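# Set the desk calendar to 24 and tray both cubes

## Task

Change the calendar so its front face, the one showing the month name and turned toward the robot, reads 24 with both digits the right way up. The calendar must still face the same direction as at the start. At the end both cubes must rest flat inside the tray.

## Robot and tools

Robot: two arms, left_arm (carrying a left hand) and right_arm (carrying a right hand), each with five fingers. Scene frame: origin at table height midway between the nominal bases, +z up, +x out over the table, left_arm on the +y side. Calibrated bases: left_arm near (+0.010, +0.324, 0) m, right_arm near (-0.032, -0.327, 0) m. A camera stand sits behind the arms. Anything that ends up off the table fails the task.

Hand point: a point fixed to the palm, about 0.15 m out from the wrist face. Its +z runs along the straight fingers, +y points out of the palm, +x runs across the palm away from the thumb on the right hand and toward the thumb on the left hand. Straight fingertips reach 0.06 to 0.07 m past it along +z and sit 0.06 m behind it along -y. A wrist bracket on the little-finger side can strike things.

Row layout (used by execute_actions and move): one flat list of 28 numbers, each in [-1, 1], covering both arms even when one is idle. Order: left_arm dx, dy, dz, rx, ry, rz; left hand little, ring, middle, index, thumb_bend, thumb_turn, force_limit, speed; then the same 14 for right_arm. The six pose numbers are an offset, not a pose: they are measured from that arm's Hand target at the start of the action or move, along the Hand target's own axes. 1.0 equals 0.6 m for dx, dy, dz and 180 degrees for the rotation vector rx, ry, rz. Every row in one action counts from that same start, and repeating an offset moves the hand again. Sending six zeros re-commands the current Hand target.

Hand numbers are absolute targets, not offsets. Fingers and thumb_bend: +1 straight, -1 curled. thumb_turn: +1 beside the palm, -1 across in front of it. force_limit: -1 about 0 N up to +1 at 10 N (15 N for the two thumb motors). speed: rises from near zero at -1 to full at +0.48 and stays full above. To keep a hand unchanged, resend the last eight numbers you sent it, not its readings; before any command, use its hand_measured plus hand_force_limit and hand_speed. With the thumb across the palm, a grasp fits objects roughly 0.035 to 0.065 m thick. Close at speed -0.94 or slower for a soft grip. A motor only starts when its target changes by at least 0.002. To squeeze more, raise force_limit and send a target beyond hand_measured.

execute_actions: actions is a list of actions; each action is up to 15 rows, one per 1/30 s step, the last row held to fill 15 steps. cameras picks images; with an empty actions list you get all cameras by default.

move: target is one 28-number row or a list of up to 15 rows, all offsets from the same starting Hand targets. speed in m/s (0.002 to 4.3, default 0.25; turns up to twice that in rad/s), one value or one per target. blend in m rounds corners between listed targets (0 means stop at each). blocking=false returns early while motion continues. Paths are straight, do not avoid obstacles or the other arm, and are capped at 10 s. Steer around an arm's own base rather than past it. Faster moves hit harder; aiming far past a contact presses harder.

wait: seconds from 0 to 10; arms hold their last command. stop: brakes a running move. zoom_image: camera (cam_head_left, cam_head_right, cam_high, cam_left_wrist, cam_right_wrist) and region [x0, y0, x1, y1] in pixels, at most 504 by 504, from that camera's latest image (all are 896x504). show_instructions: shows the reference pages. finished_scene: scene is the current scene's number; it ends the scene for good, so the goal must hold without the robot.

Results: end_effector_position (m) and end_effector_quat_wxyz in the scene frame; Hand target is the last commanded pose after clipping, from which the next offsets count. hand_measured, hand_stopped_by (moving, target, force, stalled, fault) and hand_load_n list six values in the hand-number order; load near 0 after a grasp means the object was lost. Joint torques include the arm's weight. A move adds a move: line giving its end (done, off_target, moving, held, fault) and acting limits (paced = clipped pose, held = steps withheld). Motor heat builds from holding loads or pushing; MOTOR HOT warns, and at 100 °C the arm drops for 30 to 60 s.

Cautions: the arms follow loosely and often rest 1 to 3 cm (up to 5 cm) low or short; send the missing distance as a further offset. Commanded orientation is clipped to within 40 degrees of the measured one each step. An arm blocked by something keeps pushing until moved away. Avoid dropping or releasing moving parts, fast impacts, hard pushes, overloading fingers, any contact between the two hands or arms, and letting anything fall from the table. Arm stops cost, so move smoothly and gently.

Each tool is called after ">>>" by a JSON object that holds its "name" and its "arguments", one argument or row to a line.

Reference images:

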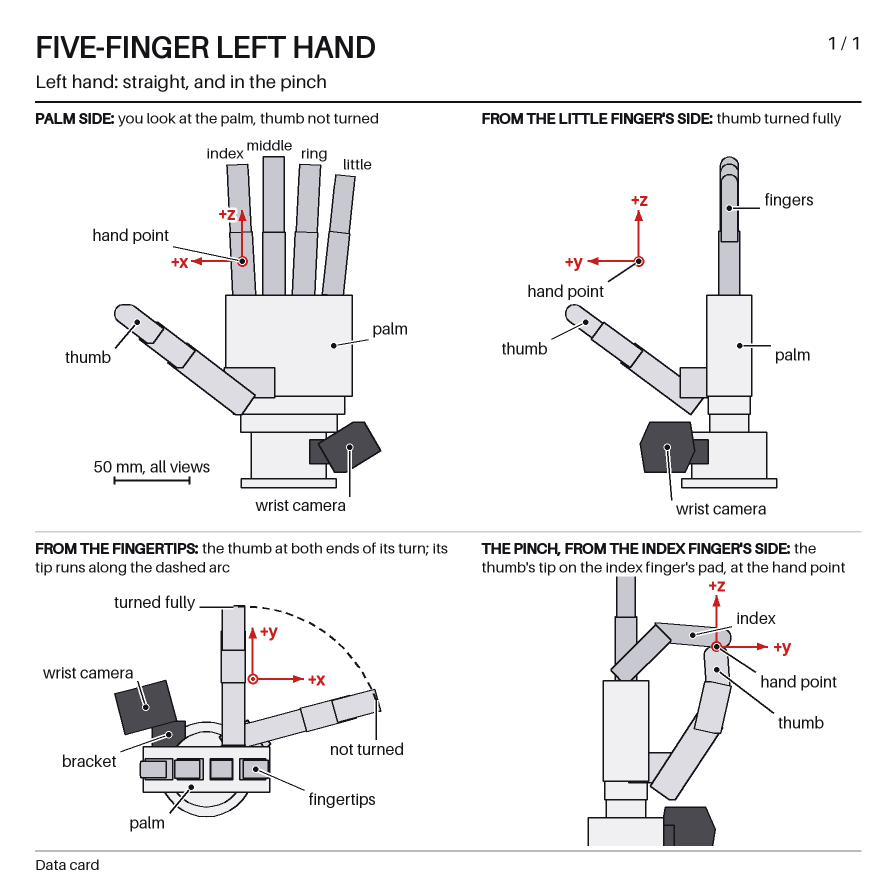

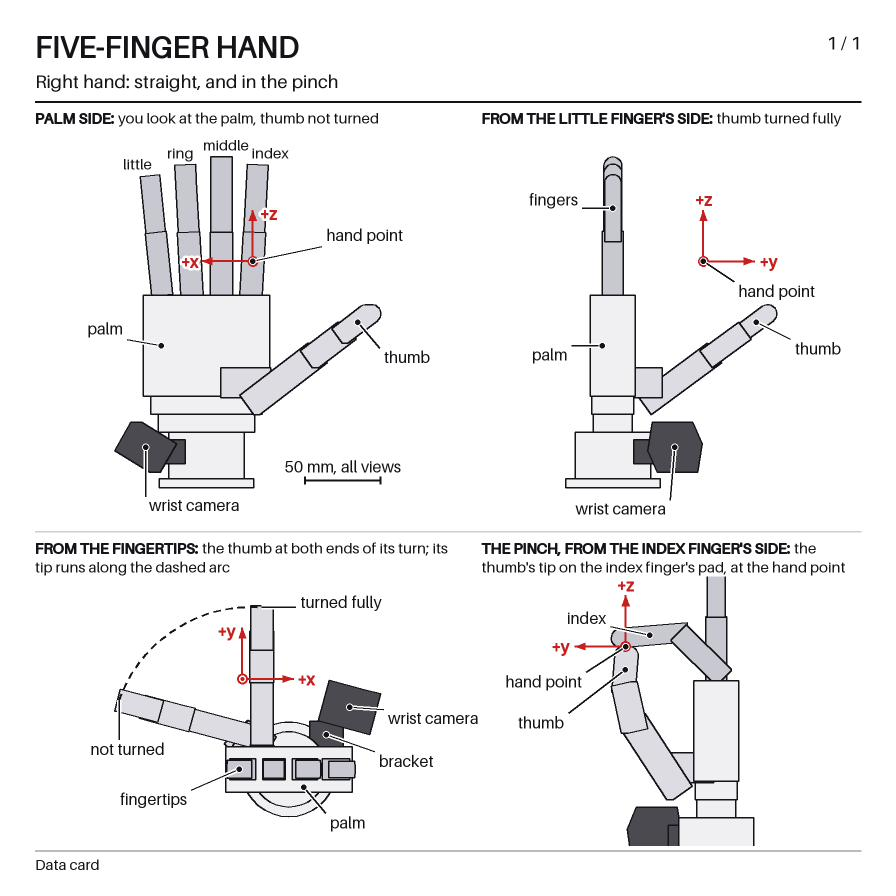

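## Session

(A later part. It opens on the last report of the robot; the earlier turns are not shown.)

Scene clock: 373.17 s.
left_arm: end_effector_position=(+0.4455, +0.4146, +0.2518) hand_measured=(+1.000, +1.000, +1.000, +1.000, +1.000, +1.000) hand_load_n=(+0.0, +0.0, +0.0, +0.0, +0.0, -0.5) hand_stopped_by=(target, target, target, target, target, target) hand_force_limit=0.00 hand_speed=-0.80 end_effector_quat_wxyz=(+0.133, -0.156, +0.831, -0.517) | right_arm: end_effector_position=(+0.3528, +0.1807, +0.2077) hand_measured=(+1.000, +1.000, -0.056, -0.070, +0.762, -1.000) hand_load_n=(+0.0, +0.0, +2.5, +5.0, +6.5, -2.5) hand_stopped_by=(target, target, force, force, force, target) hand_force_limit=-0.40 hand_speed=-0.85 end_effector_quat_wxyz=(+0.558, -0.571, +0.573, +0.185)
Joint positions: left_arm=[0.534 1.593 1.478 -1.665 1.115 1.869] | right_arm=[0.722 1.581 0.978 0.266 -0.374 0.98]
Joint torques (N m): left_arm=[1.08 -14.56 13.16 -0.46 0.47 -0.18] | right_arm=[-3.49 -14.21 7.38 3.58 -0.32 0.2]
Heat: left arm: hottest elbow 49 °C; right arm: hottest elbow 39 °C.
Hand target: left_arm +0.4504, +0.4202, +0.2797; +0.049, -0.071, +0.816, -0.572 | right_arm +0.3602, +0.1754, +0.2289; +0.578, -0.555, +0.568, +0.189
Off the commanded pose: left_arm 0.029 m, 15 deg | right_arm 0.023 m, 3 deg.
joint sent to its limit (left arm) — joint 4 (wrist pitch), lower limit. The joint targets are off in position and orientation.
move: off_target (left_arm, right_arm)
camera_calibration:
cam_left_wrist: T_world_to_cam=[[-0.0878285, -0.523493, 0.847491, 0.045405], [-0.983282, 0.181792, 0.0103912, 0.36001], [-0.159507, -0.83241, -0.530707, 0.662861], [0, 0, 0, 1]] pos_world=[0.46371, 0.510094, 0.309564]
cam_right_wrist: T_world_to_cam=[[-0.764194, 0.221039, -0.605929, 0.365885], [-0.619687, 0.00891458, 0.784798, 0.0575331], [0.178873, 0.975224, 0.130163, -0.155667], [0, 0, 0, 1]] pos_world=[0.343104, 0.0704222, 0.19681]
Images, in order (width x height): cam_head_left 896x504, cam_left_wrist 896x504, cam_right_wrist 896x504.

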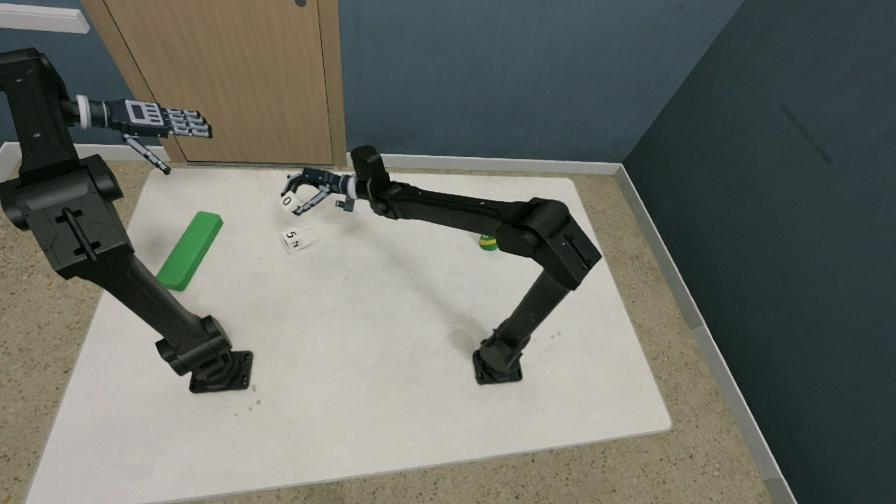

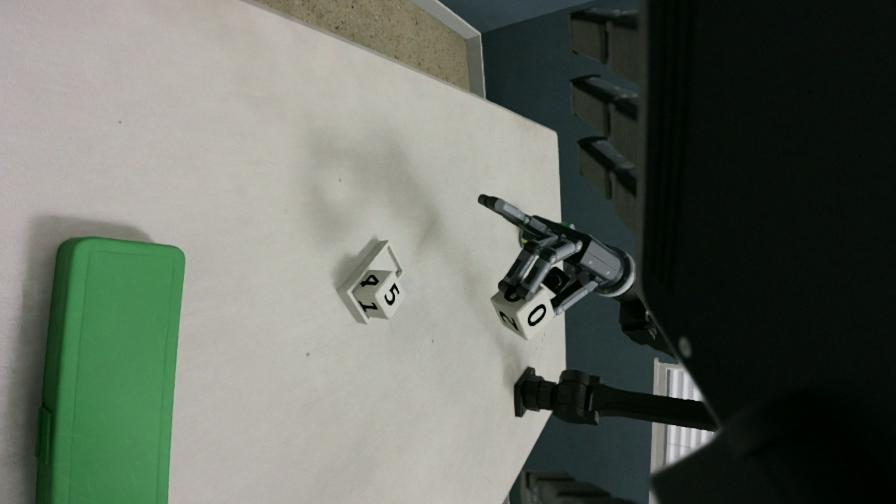

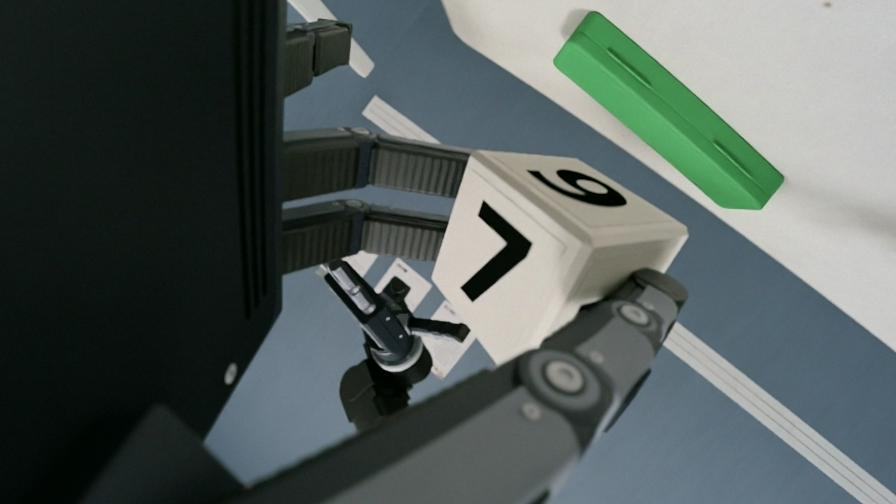

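>>> {"name": "move", "arguments": {
  "target": [0,0,0,0,0,0,1,1,1,1,1,1,0,-0.8,0.1795,-0.0722,-0.2923,-0.012,0.455,-0.528,1,1,-0.2,-0.2,0.0,-1,-0.4,-0.85],
  "speed": 0.2,
  "cameras": ["all"]
}}

Scene clock: 455.00 s.
left_arm: end_effector_position=(+0.4455, +0.4146, +0.2518) hand_measured=(+1.000, +1.000, +1.000, +1.000, +1.000, +1.000) hand_load_n=(+0.0, +0.0, +0.0, +0.0, +0.0, +0.0) hand_stopped_by=(target, target, target, target, target, target) hand_force_limit=0.00 hand_speed=-0.80 end_effector_quat_wxyz=(+0.133, -0.156, +0.831, -0.517) | right_arm: end_effector_position=(+0.3524, -0.0385, +0.1995) hand_measured=(+1.000, +1.000, -0.056, -0.070, +0.762, -1.000) hand_load_n=(+0.0, +0.0, +2.0, +5.0, +6.5, -1.5) hand_stopped_by=(target, target, force, force, force, target) hand_force_limit=-0.40 hand_speed=-0.85 end_effector_quat_wxyz=(-0.052, +0.757, -0.226, +0.611)
Joint positions: left_arm=[0.534 1.593 1.478 -1.665 1.115 1.869] | right_arm=[1.04 1.416 0.946 -0.189 1.154 -0.579]
Joint torques (N m): left_arm=[1.2 -14.62 13.12 -0.32 0.5 -0.17] | right_arm=[-1.08 -9.47 7.32 2.7 0.63 -0.25]
Heat: left arm: hottest elbow 49 °C; right arm: hottest shoulder 36 °C.
Hand target: left_arm +0.4504, +0.4202, +0.2797; +0.049, -0.071, +0.816, -0.572 | right_arm +0.3493, -0.0326, +0.2000; -0.054, +0.755, -0.218, +0.616
Off the commanded pose: left_arm 0.029 m, 15 deg | right_arm 0.007 m, 1 deg.
joint sent to its limit (left arm) — joint 4 (wrist pitch), lower limit. The joint targets are off in position and orientation.
move: off_target (left_arm)
camera_calibration:
cam_left_wrist: T_world_to_cam=[[-0.0878285, -0.523493, 0.847491, 0.045405], [-0.983282, 0.181792, 0.0103912, 0.36001], [-0.159507, -0.83241, -0.530707, 0.662861], [0, 0, 0, 1]] pos_world=[0.46371, 0.510094, 0.309564]
cam_right_wrist: T_world_to_cam=[[-0.195339, -0.965157, -0.17411, 0.0768793], [-0.656838, 0.260581, -0.707575, 0.386129], [0.72829, -0.0238553, -0.684853, -0.0103122], [0, 0, 0, 1]] pos_world=[0.276152, -0.0266635, 0.279538]

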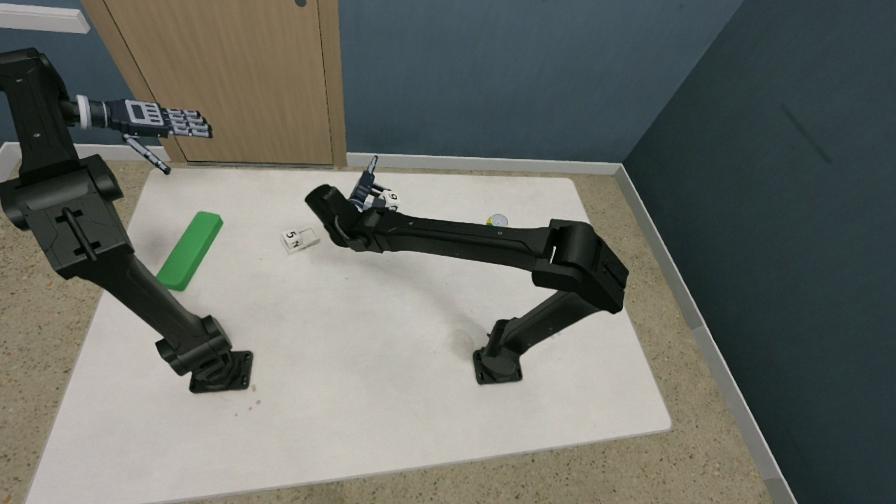

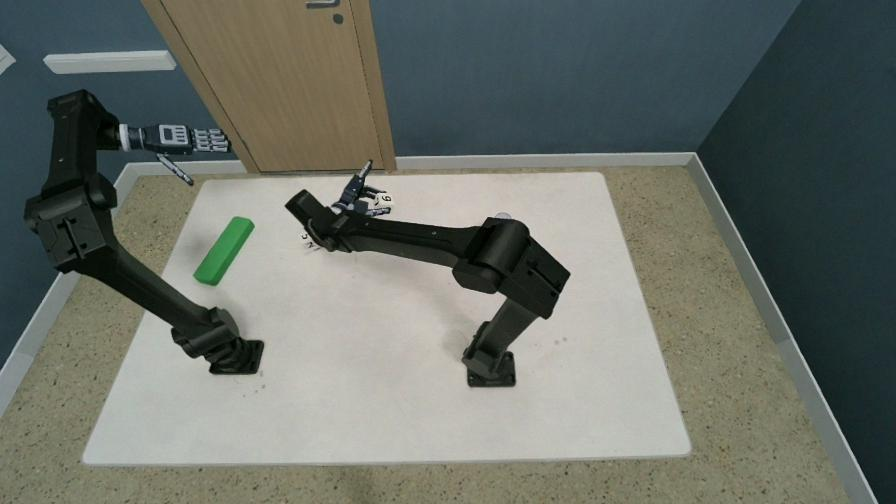

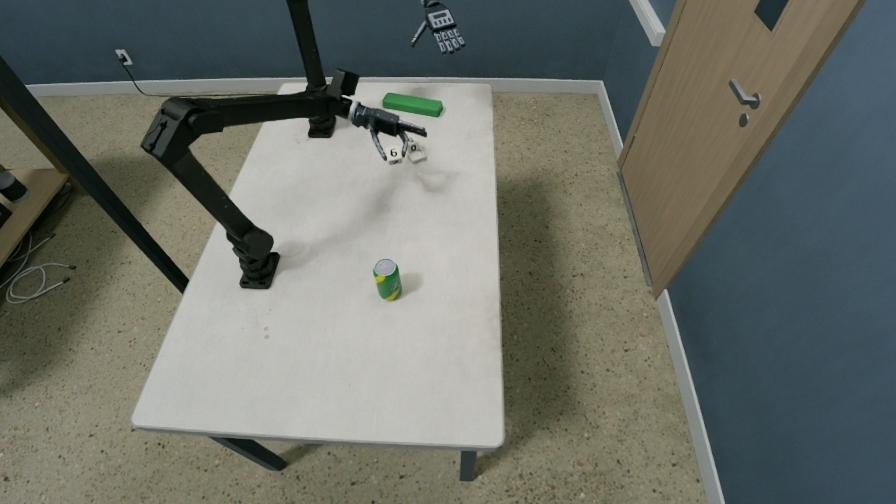

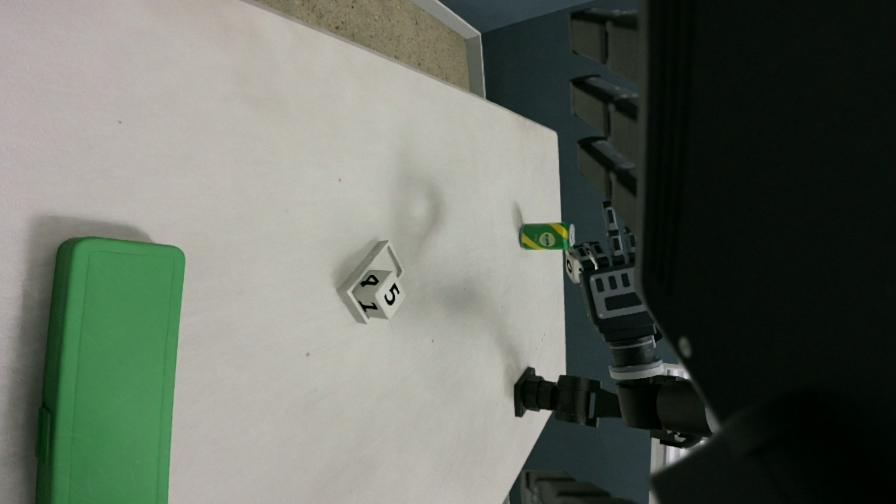

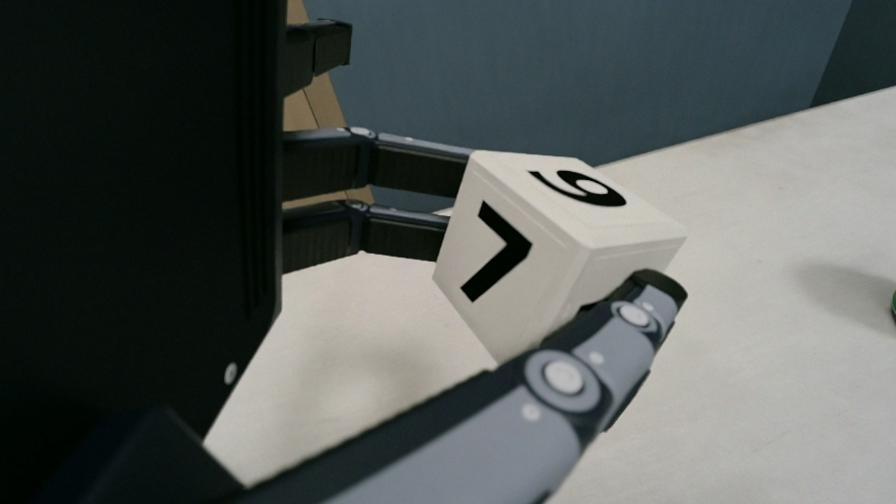

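>>> {"name": "move", "arguments": {
  "target": [0,0,0,0,0,0,1,1,1,1,1,1,0,-0.8,-0.2114,0.0819,0.0548,0,0,0,1,1,-0.2,-0.2,0.0,-1,-0.4,-0.85],
  "speed": 0.15,
  "cameras": ["cam_right_wrist","cam_high","cam_head_left"]
}}

Scene clock: 462.03 s.
left_arm: end_effector_position=(+0.4455, +0.4146, +0.2518) hand_measured=(+1.000, +1.000, +1.000, +1.000, +1.000, +1.000) hand_load_n=(+0.0, +0.0, +0.0, +0.0, +0.0, +0.0) hand_stopped_by=(target, target, target, target, target, target) hand_force_limit=0.00 hand_speed=-0.80 end_effector_quat_wxyz=(+0.133, -0.156, +0.831, -0.517) | right_arm: end_effector_position=(+0.3509, -0.0412, +0.0543) hand_measured=(+1.000, +1.000, -0.056, -0.070, +0.762, -1.000) hand_load_n=(+0.0, +0.0, +2.5, +5.0, +6.5, -1.5) hand_stopped_by=(target, target, force, force, force, target) hand_force_limit=-0.40 hand_speed=-0.85 end_effector_quat_wxyz=(-0.047, +0.759, -0.223, +0.610)
Joint positions: left_arm=[0.534 1.593 1.478 -1.665 1.115 1.869] | right_arm=[1.04 1.69 0.785 0.233 1.156 -0.579]
Joint torques (N m): left_arm=[0.97 -14.62 13.07 -0.35 0.45 -0.17] | right_arm=[-1.14 -11.22 5.65 2.74 0.6 -0.26]
Heat: left arm: hottest elbow 50 °C; right arm: hottest elbow 36 °C.
Hand target: left_arm +0.4504, +0.4202, +0.2797; +0.049, -0.071, +0.816, -0.572 | right_arm +0.3493, -0.0327, +0.0600; -0.054, +0.755, -0.218, +0.616
Off the commanded pose: left_arm 0.029 m, 15 deg | right_arm 0.010 m, 1 deg.
joint sent to its limit (left arm) — joint 4 (wrist pitch), lower limit. The joint targets are off in position and orientation.
move: off_target (left_arm)
camera_calibration:
cam_right_wrist: T_world_to_cam=[[-0.197563, -0.966978, -0.161006, 0.0487305], [-0.660988, 0.252693, -0.70657, 0.284272], [0.723922, -0.0331694, -0.689084, -0.10736], [0, 0, 0, 1]] pos_world=[0.275248, -0.0282735, 0.134724]
Images, in order (width x height): cam_head_left 896x504, cam_high 896x504, cam_right_wrist 896x504.

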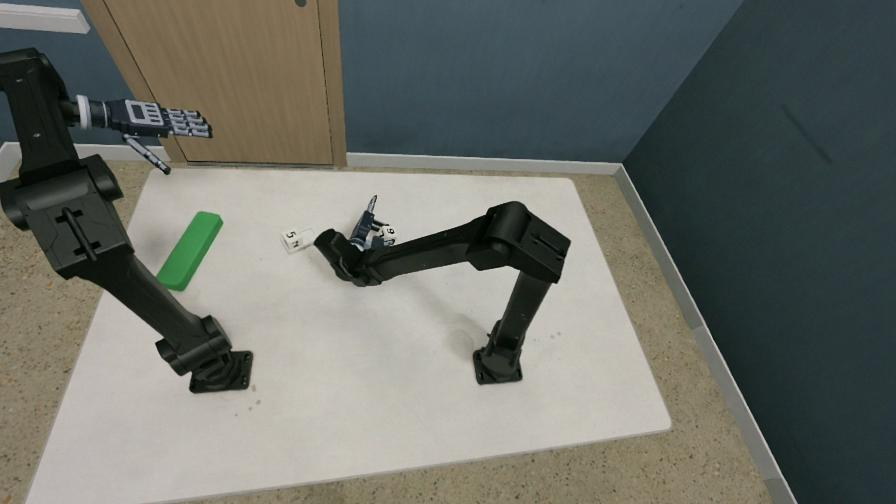

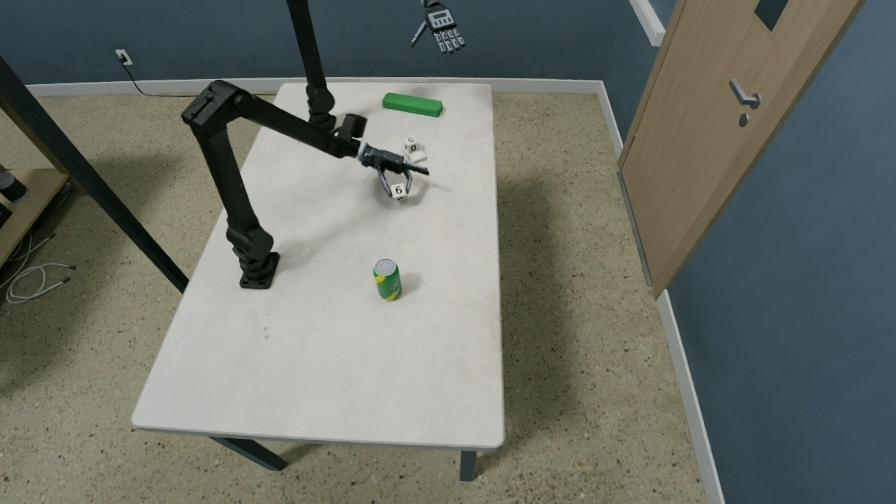

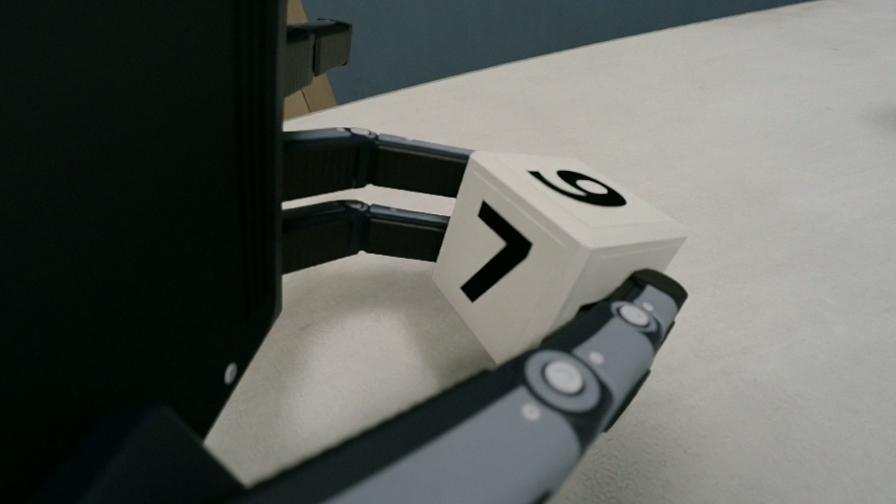

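>>> {"name": "move", "arguments": {
  "target": [0,0,0,0,0,0,1,1,1,1,1,1,0,-0.8,-0.0332,0.0129,0.0086,0,0,0,1,1,-0.2,-0.2,0.0,-1,-0.4,-0.85],
  "speed": 0.05,
  "cameras": ["cam_right_wrist","cam_high","cam_left_wrist"]
}}

Scene clock: 467.57 s.
left_arm: end_effector_position=(+0.4455, +0.4146, +0.2518) hand_measured=(+1.000, +1.000, +1.000, +1.000, +1.000, +1.000) hand_load_n=(+0.0, +0.0, +0.0, +0.0, +0.0, -0.5) hand_stopped_by=(target, target, target, target, target, target) hand_force_limit=0.00 hand_speed=-0.80 end_effector_quat_wxyz=(+0.133, -0.156, +0.831, -0.517) | right_arm: end_effector_position=(+0.3520, -0.0393, +0.0369) hand_measured=(+1.000, +1.000, -0.056, -0.070, +0.762, -1.000) hand_load_n=(+0.0, +0.0, +2.5, +5.0, +6.5, -2.0) hand_stopped_by=(target, target, force, force, force, target) hand_force_limit=-0.40 hand_speed=-0.85 end_effector_quat_wxyz=(-0.051, +0.757, -0.226, +0.611)
Joint positions: left_arm=[0.534 1.593 1.478 -1.665 1.115 1.869] | right_arm=[1.04 1.738 0.777 0.301 1.156 -0.579]
Joint torques (N m): left_arm=[1.14 -14.51 13.05 -0.31 0.46 -0.16] | right_arm=[-1.26 -11.11 5.09 2.71 0.58 -0.27]
Heat: left arm: hottest elbow 50 °C; right arm: hottest elbow 36 °C.
Hand target: left_arm +0.4504, +0.4202, +0.2797; +0.049, -0.071, +0.816, -0.572 | right_arm +0.3493, -0.0328, +0.0381; -0.054, +0.755, -0.218, +0.616
Off the commanded pose: left_arm 0.029 m, 15 deg | right_arm 0.007 m, 1 deg.
joint sent to its limit (left arm) — joint 4 (wrist pitch), lower limit. The joint targets are off in position and orientation.
move: off_target (left_arm)
camera_calibration:
cam_left_wrist: T_world_to_cam=[[-0.0878285, -0.523493, 0.847491, 0.045405], [-0.983282, 0.181792, 0.0103912, 0.36001], [-0.159507, -0.83241, -0.530707, 0.662861], [0, 0, 0, 1]] pos_world=[0.46371, 0.510094, 0.309564]
cam_right_wrist: T_world_to_cam=[[-0.196555, -0.965212, -0.172432, 0.0480671], [-0.656519, 0.260178, -0.708018, 0.27099], [0.72825, -0.0259591, -0.684819, -0.121517], [0, 0, 0, 1]] pos_world=[0.275853, -0.0272654, 0.116937]
Images, in order (width x height): cam_high 896x504, cam_left_wrist 896x504, cam_right_wrist 896x504.

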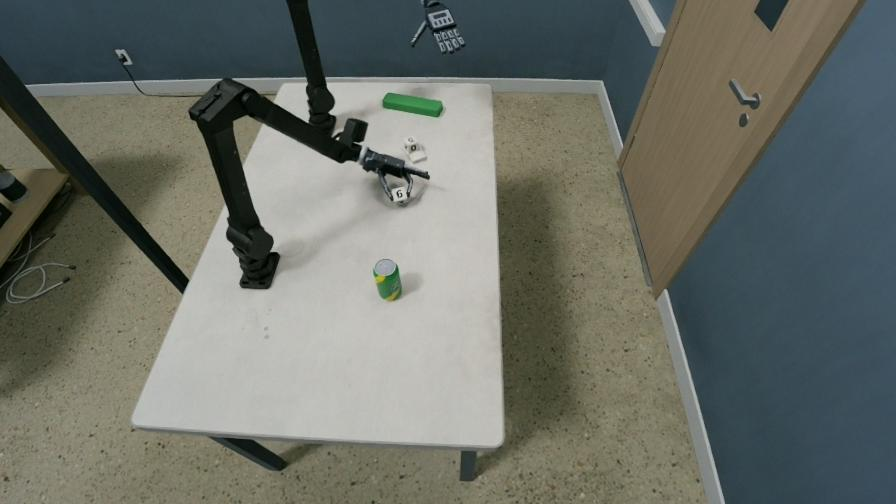

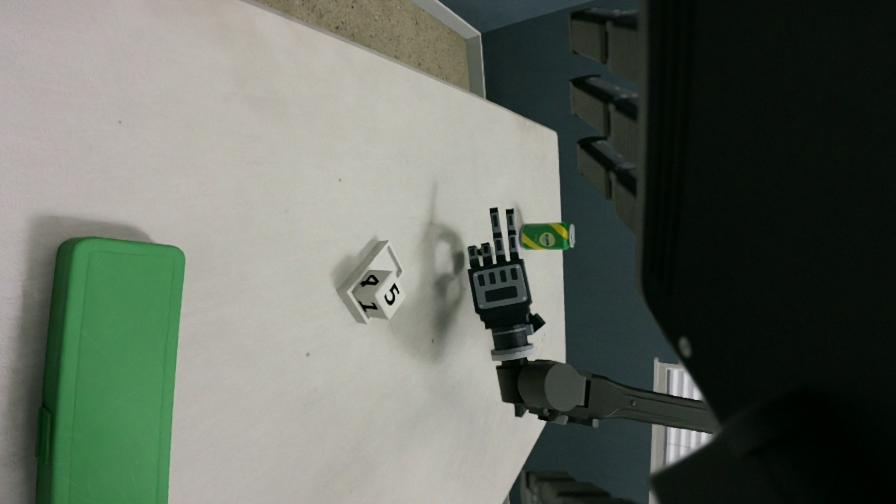

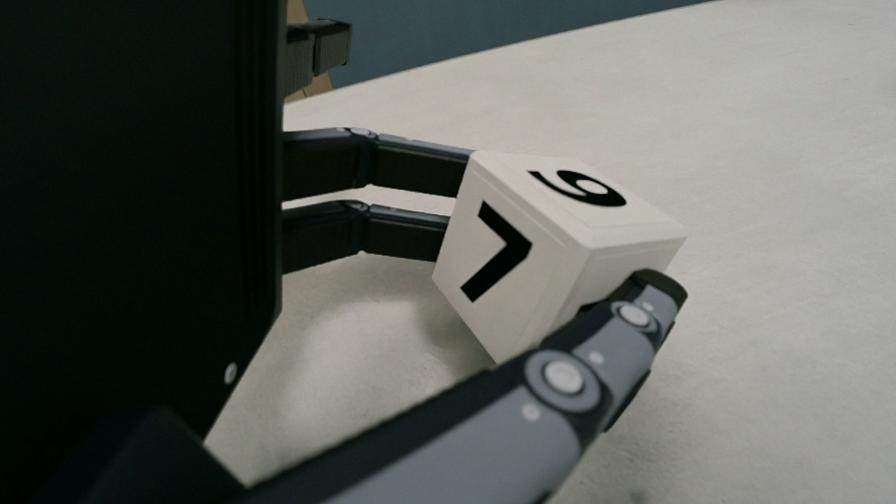

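>>> {"name": "move", "arguments": {
  "target": [0,0,0,0,0,0,1,1,1,1,1,1,0,-0.8,-0.0181,0.0070,0.0047,0,0,0,1,1,-0.2,-0.2,0.0,-1,-0.4,-0.85],
  "speed": 0.04,
  "cameras": ["cam_right_wrist"]
}}

Scene clock: 472.40 s.
left_arm: end_effector_position=(+0.4455, +0.4146, +0.2518) hand_measured=(+1.000, +1.000, +1.000, +1.000, +1.000, +1.000) hand_load_n=(+0.0, +0.0, +0.0, +0.0, +0.0, -0.5) hand_stopped_by=(target, target, target, target, target, target) hand_force_limit=0.00 hand_speed=-0.80 end_effector_quat_wxyz=(+0.133, -0.156, +0.831, -0.517) | right_arm: end_effector_position=(+0.3531, -0.0377, +0.0266) hand_measured=(+1.000, +1.000, -0.056, -0.070, +0.762, -1.000) hand_load_n=(+0.0, +0.0, +2.5, +5.0, +6.5, -2.0) hand_stopped_by=(target, target, force, force, force, target) hand_force_limit=-0.40 hand_speed=-0.85 end_effector_quat_wxyz=(-0.053, +0.756, -0.227, +0.612)
Joint positions: left_arm=[0.534 1.593 1.478 -1.665 1.115 1.869] | right_arm=[1.04 1.768 0.777 0.336 1.156 -0.58]
Joint torques (N m): left_arm=[1.14 -14.45 13.19 -0.4 0.45 -0.16] | right_arm=[-1.26 -11.28 4.63 2.7 0.58 -0.26]
Heat: left arm: hottest elbow 50 °C; right arm: hottest shoulder 35 °C.
Hand target: left_arm +0.4504, +0.4202, +0.2797; +0.049, -0.071, +0.816, -0.572 | right_arm +0.3493, -0.0328, +0.0261; -0.054, +0.755, -0.218, +0.616
Off the commanded pose: left_arm 0.029 m, 15 deg | right_arm 0.006 m, 1 deg.
joint sent to its limit (left arm) — joint 4 (wrist pitch), lower limit. The joint targets are off in position and orientation.
move: off_target (left_arm)
camera_calibration:
cam_right_wrist: T_world_to_cam=[[-0.19579, -0.964859, -0.175252, 0.047883], [-0.655129, 0.261673, -0.708755, 0.263523], [0.729707, -0.0239545, -0.68334, -0.129693], [0, 0, 0, 1]] pos_world=[0.276654, -0.0258633, 0.10654]
Images, in order (width x height): cam_right_wrist 896x504.

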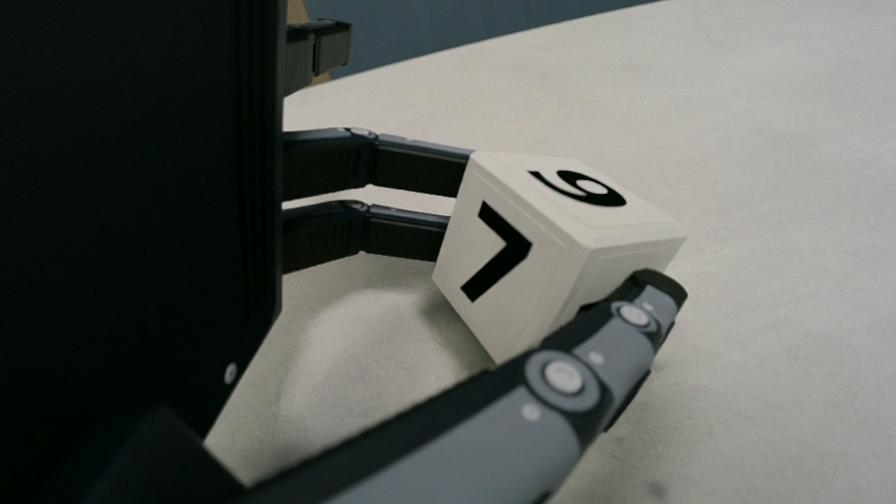

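>>> {"name": "move", "arguments": {
  "target": [0,0,0,0,0,0,1,1,1,1,1,1,0,-0.8,-0.0121,0.0047,0.0031,0,0,0,1,1,-0.2,-0.2,0.0,-1,-0.4,-0.85],
  "speed": 0.04,
  "cameras": ["cam_right_wrist"]
}}

Scene clock: 478.90 s.
left_arm: end_effector_position=(+0.4455, +0.4146, +0.2518) hand_measured=(+1.000, +1.000, +1.000, +1.000, +1.000, +1.000) hand_load_n=(+0.0, +0.0, +0.0, +0.0, +0.0, -0.5) hand_stopped_by=(target, target, target, target, target, target) hand_force_limit=0.00 hand_speed=-0.80 end_effector_quat_wxyz=(+0.133, -0.156, +0.831, -0.517) | right_arm: end_effector_position=(+0.3539, -0.0367, +0.0216) hand_measured=(+1.000, +1.000, -0.056, -0.070, +0.762, -1.000) hand_load_n=(+0.0, +0.0, +3.0, +4.0, +5.5, -2.0) hand_stopped_by=(target, target, force, force, force, target) hand_force_limit=-0.40 hand_speed=-0.85 end_effector_quat_wxyz=(-0.054, +0.755, -0.227, +0.613)
Joint positions: left_arm=[0.534 1.593 1.478 -1.665 1.115 1.869] | right_arm=[1.04 1.785 0.777 0.361 1.157 -0.585]
Joint torques (N m): left_arm=[1.2 -14.1 13.11 -0.35 0.49 -0.17] | right_arm=[-1.26 -10.75 4.34 2.74 0.5 -0.22]
Heat: left arm: hottest elbow 50 °C; right arm: hottest shoulder 35 °C.
Hand target: left_arm +0.4504, +0.4202, +0.2797; +0.049, -0.071, +0.816, -0.572 | right_arm +0.3493, -0.0328, +0.0181; -0.054, +0.755, -0.218, +0.616
Off the commanded pose: left_arm 0.029 m, 15 deg | right_arm 0.007 m, 1 deg.
joint sent to its limit (left arm) — joint 4 (wrist pitch), lower limit. The joint targets are off in position and orientation.
move: off_target (left_arm)
camera_calibration:
cam_right_wrist: T_world_to_cam=[[-0.195215, -0.964535, -0.177658, 0.0479383], [-0.652402, 0.262962, -0.71079, 0.259436], [0.7323, -0.0228522, -0.680599, -0.134702], [0, 0, 0, 1]] pos_world=[0.277257, -0.025062, 0.101243]
Images, in order (width x height): cam_right_wrist 896x504.

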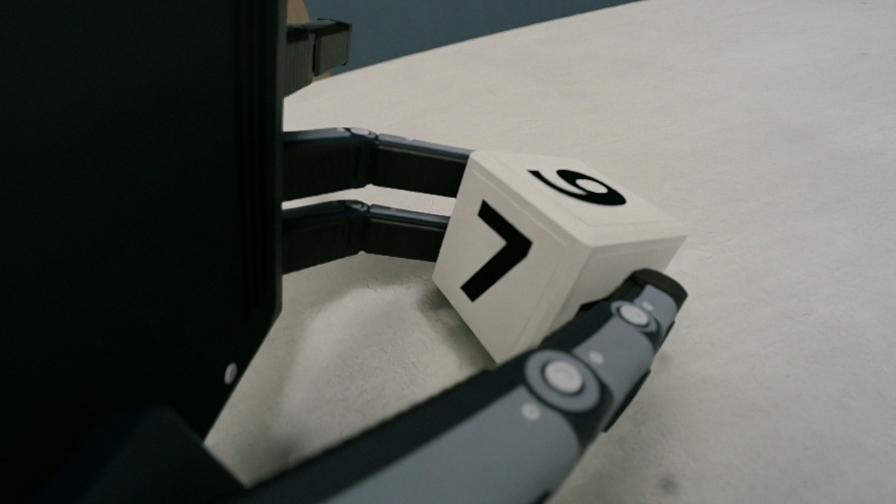

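>>> {"name": "move", "arguments": {
  "target": [0,0,0,0,0,0,1,1,1,1,1,1,0,-0.8,-0.002,0.001,0.0,0,0.037,-0.0553,1,1,-0.2,-0.2,0.0,-1,-0.4,-0.85],
  "speed": 0.1,
  "cameras": ["cam_right_wrist","cam_high","cam_head_left"]
}}

Scene clock: 494.53 s.
left_arm: end_effector_position=(+0.4455, +0.4146, +0.2518) hand_measured=(+1.000, +1.000, +1.000, +1.000, +1.000, +1.000) hand_load_n=(+0.0, -0.5, +0.0, +0.0, +0.0, +0.0) hand_stopped_by=(target, target, target, target, target, target) hand_force_limit=0.00 hand_speed=-0.80 end_effector_quat_wxyz=(+0.133, -0.156, +0.831, -0.517) | right_arm: end_effector_position=(+0.3515, -0.0377, +0.0179) hand_measured=(+1.000, +1.000, -0.056, -0.070, +0.762, -1.000) hand_load_n=(-0.5, +0.0, +2.5, +4.5, +6.0, -1.5) hand_stopped_by=(target, target, force, force, force, target) hand_force_limit=-0.40 hand_speed=-0.85 end_effector_quat_wxyz=(+0.013, +0.735, -0.161, +0.658)
Joint positions: left_arm=[0.534 1.593 1.478 -1.665 1.115 1.869] | right_arm=[1.073 1.911 0.777 0.67 1.268 -0.929]
Joint torques (N m): left_arm=[1.32 -14.27 13.11 -0.32 0.48 -0.19] | right_arm=[-1.2 -11.63 4.05 2.74 0.35 -0.27]
Heat: left arm: hottest elbow 50 °C; right arm: hottest shoulder 34 °C.
Hand target: left_arm +0.4504, +0.4202, +0.2797; +0.049, -0.071, +0.816, -0.572 | right_arm +0.3490, -0.0328, +0.0168; +0.013, +0.734, -0.155, +0.661
Off the commanded pose: left_arm 0.029 m, 15 deg | right_arm 0.006 m, 1 deg.
joint sent to its limit (left arm) — joint 4 (wrist pitch), lower limit. The joint targets are off in position and orientation.
move: off_target (left_arm)
camera_calibration:
cam_right_wrist: T_world_to_cam=[[-0.184935, -0.982741, 0.00437474, 0.0383447], [-0.601451, 0.10966, -0.791348, 0.2332], [0.77721, -0.148979, -0.611351, -0.157307], [0, 0, 0, 1]] pos_world=[0.269611, -0.0113254, 0.0882052]
Images, in order (width x height): cam_head_left 896x504, cam_high 896x504, cam_right_wrist 896x504.

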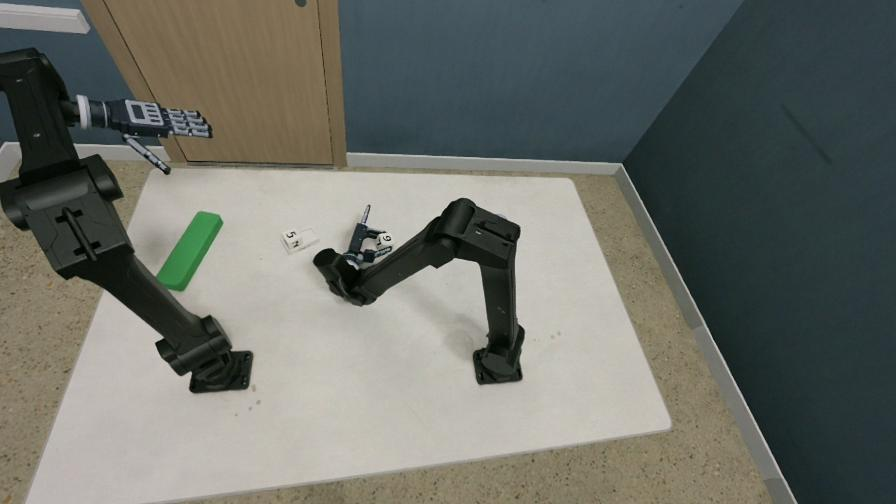

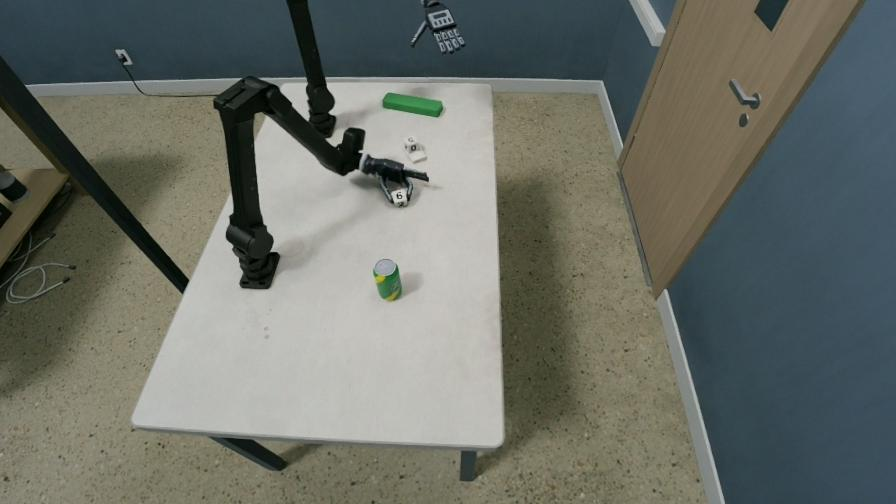

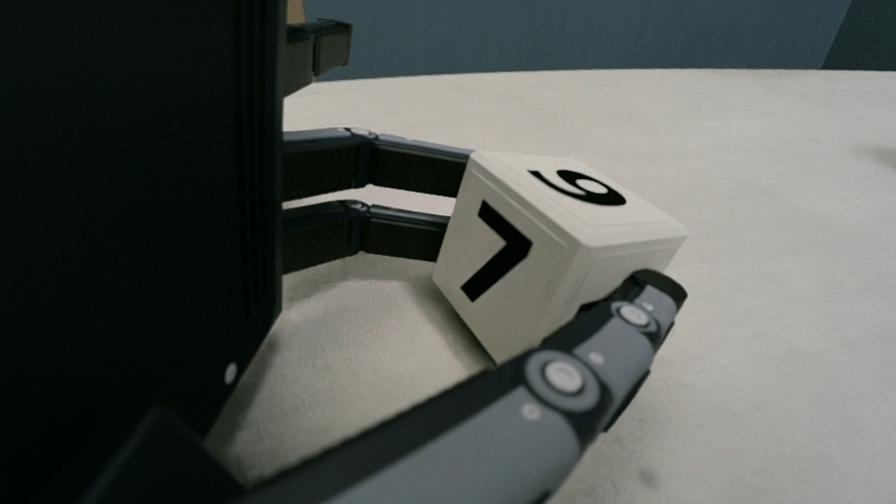

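>>> {"name": "move", "arguments": {
  "target": [0,0,0,0,0,0,1,1,1,1,1,1,0,-0.8,-0.004,0.000,0.0,0,0.0247,-0.0369,1,1,-0.2,-0.2,0.0,-1,-0.4,-0.85],
  "speed": 0.1,
  "cameras": ["cam_right_wrist"]
}}

Scene clock: 500.13 s.
left_arm: end_effector_position=(+0.4455, +0.4146, +0.2518) hand_measured=(+1.000, +1.000, +1.000, +1.000, +1.000, +1.000) hand_load_n=(+0.5, +0.0, +0.0, +0.0, +0.0, +0.0) hand_stopped_by=(target, target, target, target, target, target) hand_force_limit=0.00 hand_speed=-0.80 end_effector_quat_wxyz=(+0.133, -0.156, +0.831, -0.517) | right_arm: end_effector_position=(+0.3495, -0.0398, +0.0139) hand_measured=(+1.000, +1.000, -0.056, -0.070, +0.762, -1.000) hand_load_n=(+0.0, +0.0, +3.0, +4.0, +5.5, -1.5) hand_stopped_by=(target, target, force, force, force, target) hand_force_limit=-0.40 hand_speed=-0.85 end_effector_quat_wxyz=(+0.060, +0.719, -0.112, +0.684)
Joint positions: left_arm=[0.534 1.593 1.478 -1.665 1.115 1.869] | right_arm=[1.089 2.029 0.777 1.02 1.314 -1.278]
Joint torques (N m): left_arm=[1.55 -14.39 13.09 -0.39 0.46 -0.18] | right_arm=[-0.97 -11.93 3.97 2.78 0.15 -0.26]
Heat: left arm: hottest elbow 50 °C; right arm: hottest shoulder 34 °C.
Hand target: left_arm +0.4504, +0.4202, +0.2797; +0.049, -0.071, +0.816, -0.572 | right_arm +0.3488, -0.0323, +0.0144; +0.057, +0.715, -0.112, +0.687
Off the commanded pose: left_arm 0.029 m, 15 deg | right_arm 0.008 m, 1 deg.
joint sent to its limit (left arm) — joint 4 (wrist pitch), lower limit. The joint targets are off in position and orientation.
move: off_target (left_arm)
camera_calibration:
cam_right_wrist: T_world_to_cam=[[-0.182533, -0.973694, 0.136388, 0.0335397], [-0.567205, -0.00902319, -0.823528, 0.212869], [0.803094, -0.227681, -0.550637, -0.171442], [0, 0, 0, 1]] pos_world=[0.264547, -0.00445603, 0.0763264]
Images, in order (width x height): cam_right_wrist 896x504.

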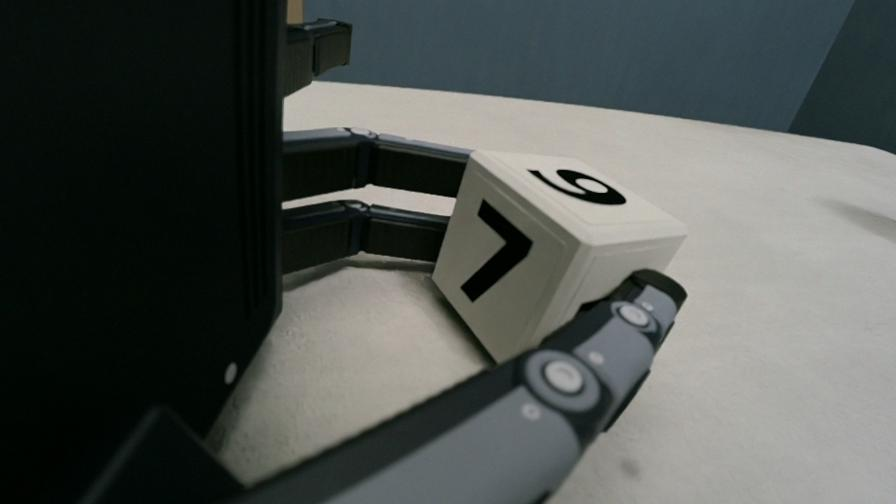

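>>> {"name": "move", "arguments": {
  "target": [0,0,0,0,0,0,1,1,1,1,1,1,0,-0.8,0,0,0,0,0,0,1,1,0.3,0.3,1,-1,-0.4,-0.6],
  "speed": 0.1,
  "cameras": ["cam_right_wrist"]
}}

Scene clock: 508.13 s.
left_arm: end_effector_position=(+0.4455, +0.4146, +0.2518) hand_measured=(+1.000, +1.000, +1.000, +1.000, +1.000, +1.000) hand_load_n=(+0.0, +0.0, +0.0, +0.0, +0.0, -0.5) hand_stopped_by=(target, target, target, target, target, target) hand_force_limit=0.00 hand_speed=-0.80 end_effector_quat_wxyz=(+0.133, -0.156, +0.831, -0.517) | right_arm: end_effector_position=(+0.3496, -0.0397, +0.0145) hand_measured=(+1.000, +1.000, +0.300, +0.300, +1.000, -1.000) hand_load_n=(+0.0, +0.0, +0.0, +0.0, +0.0, +0.5) hand_stopped_by=(target, target, target, target, target, target) hand_force_limit=-0.40 hand_speed=-0.60 end_effector_quat_wxyz=(+0.060, +0.718, -0.112, +0.684)
Joint positions: left_arm=[0.534 1.593 1.478 -1.665 1.115 1.869] | right_arm=[1.089 2.029 0.777 1.025 1.314 -1.283]
Joint torques (N m): left_arm=[1.14 -14.39 13.15 -0.39 0.46 -0.16] | right_arm=[-1.03 -11.99 4.01 2.71 0.15 -0.23]
Motor temperatures (°C): left_arm=[34 37 50 25 25 21] | right_arm=[28 34 33 28 24 22]
Heat: left arm: hottest elbow 50 °C; right arm: hottest shoulder 34 °C.
Hand target: left_arm +0.4504, +0.4202, +0.2797; +0.049, -0.071, +0.816, -0.572 | right_arm +0.3488, -0.0323, +0.0144; +0.057, +0.715, -0.112, +0.687
Off the commanded pose: left_arm 0.029 m, 15 deg | right_arm 0.007 m, 1 deg.
joint sent to its limit (left arm) — joint 4 (wrist pitch), lower limit. The joint targets are off in position and orientation.
move: off_target (left_arm)
camera_calibration:
cam_right_wrist: T_world_to_cam=[[-0.182393, -0.973693, 0.136584, 0.033535], [-0.566337, -0.00951521, -0.824119, 0.213153], [0.803738, -0.227666, -0.549703, -0.171467], [0, 0, 0, 1]] pos_world=[0.264647, -0.00435625, 0.0768267]
Images, in order (width x height): cam_right_wrist 896x504.

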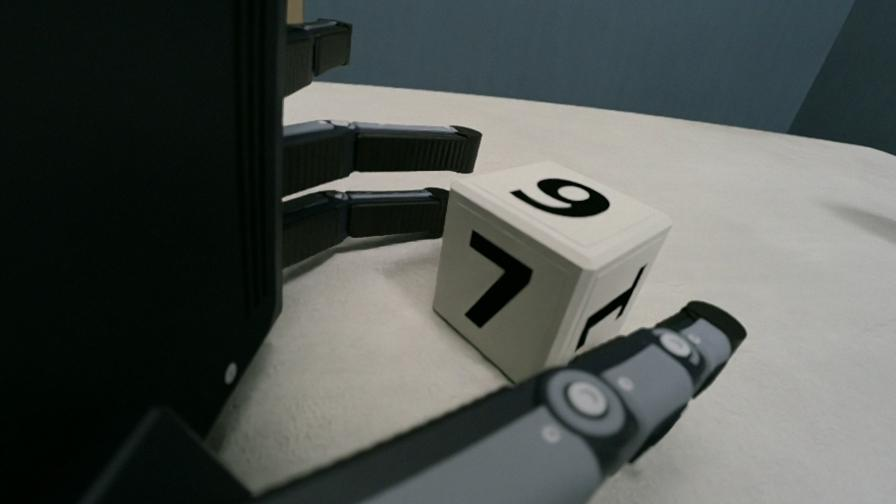

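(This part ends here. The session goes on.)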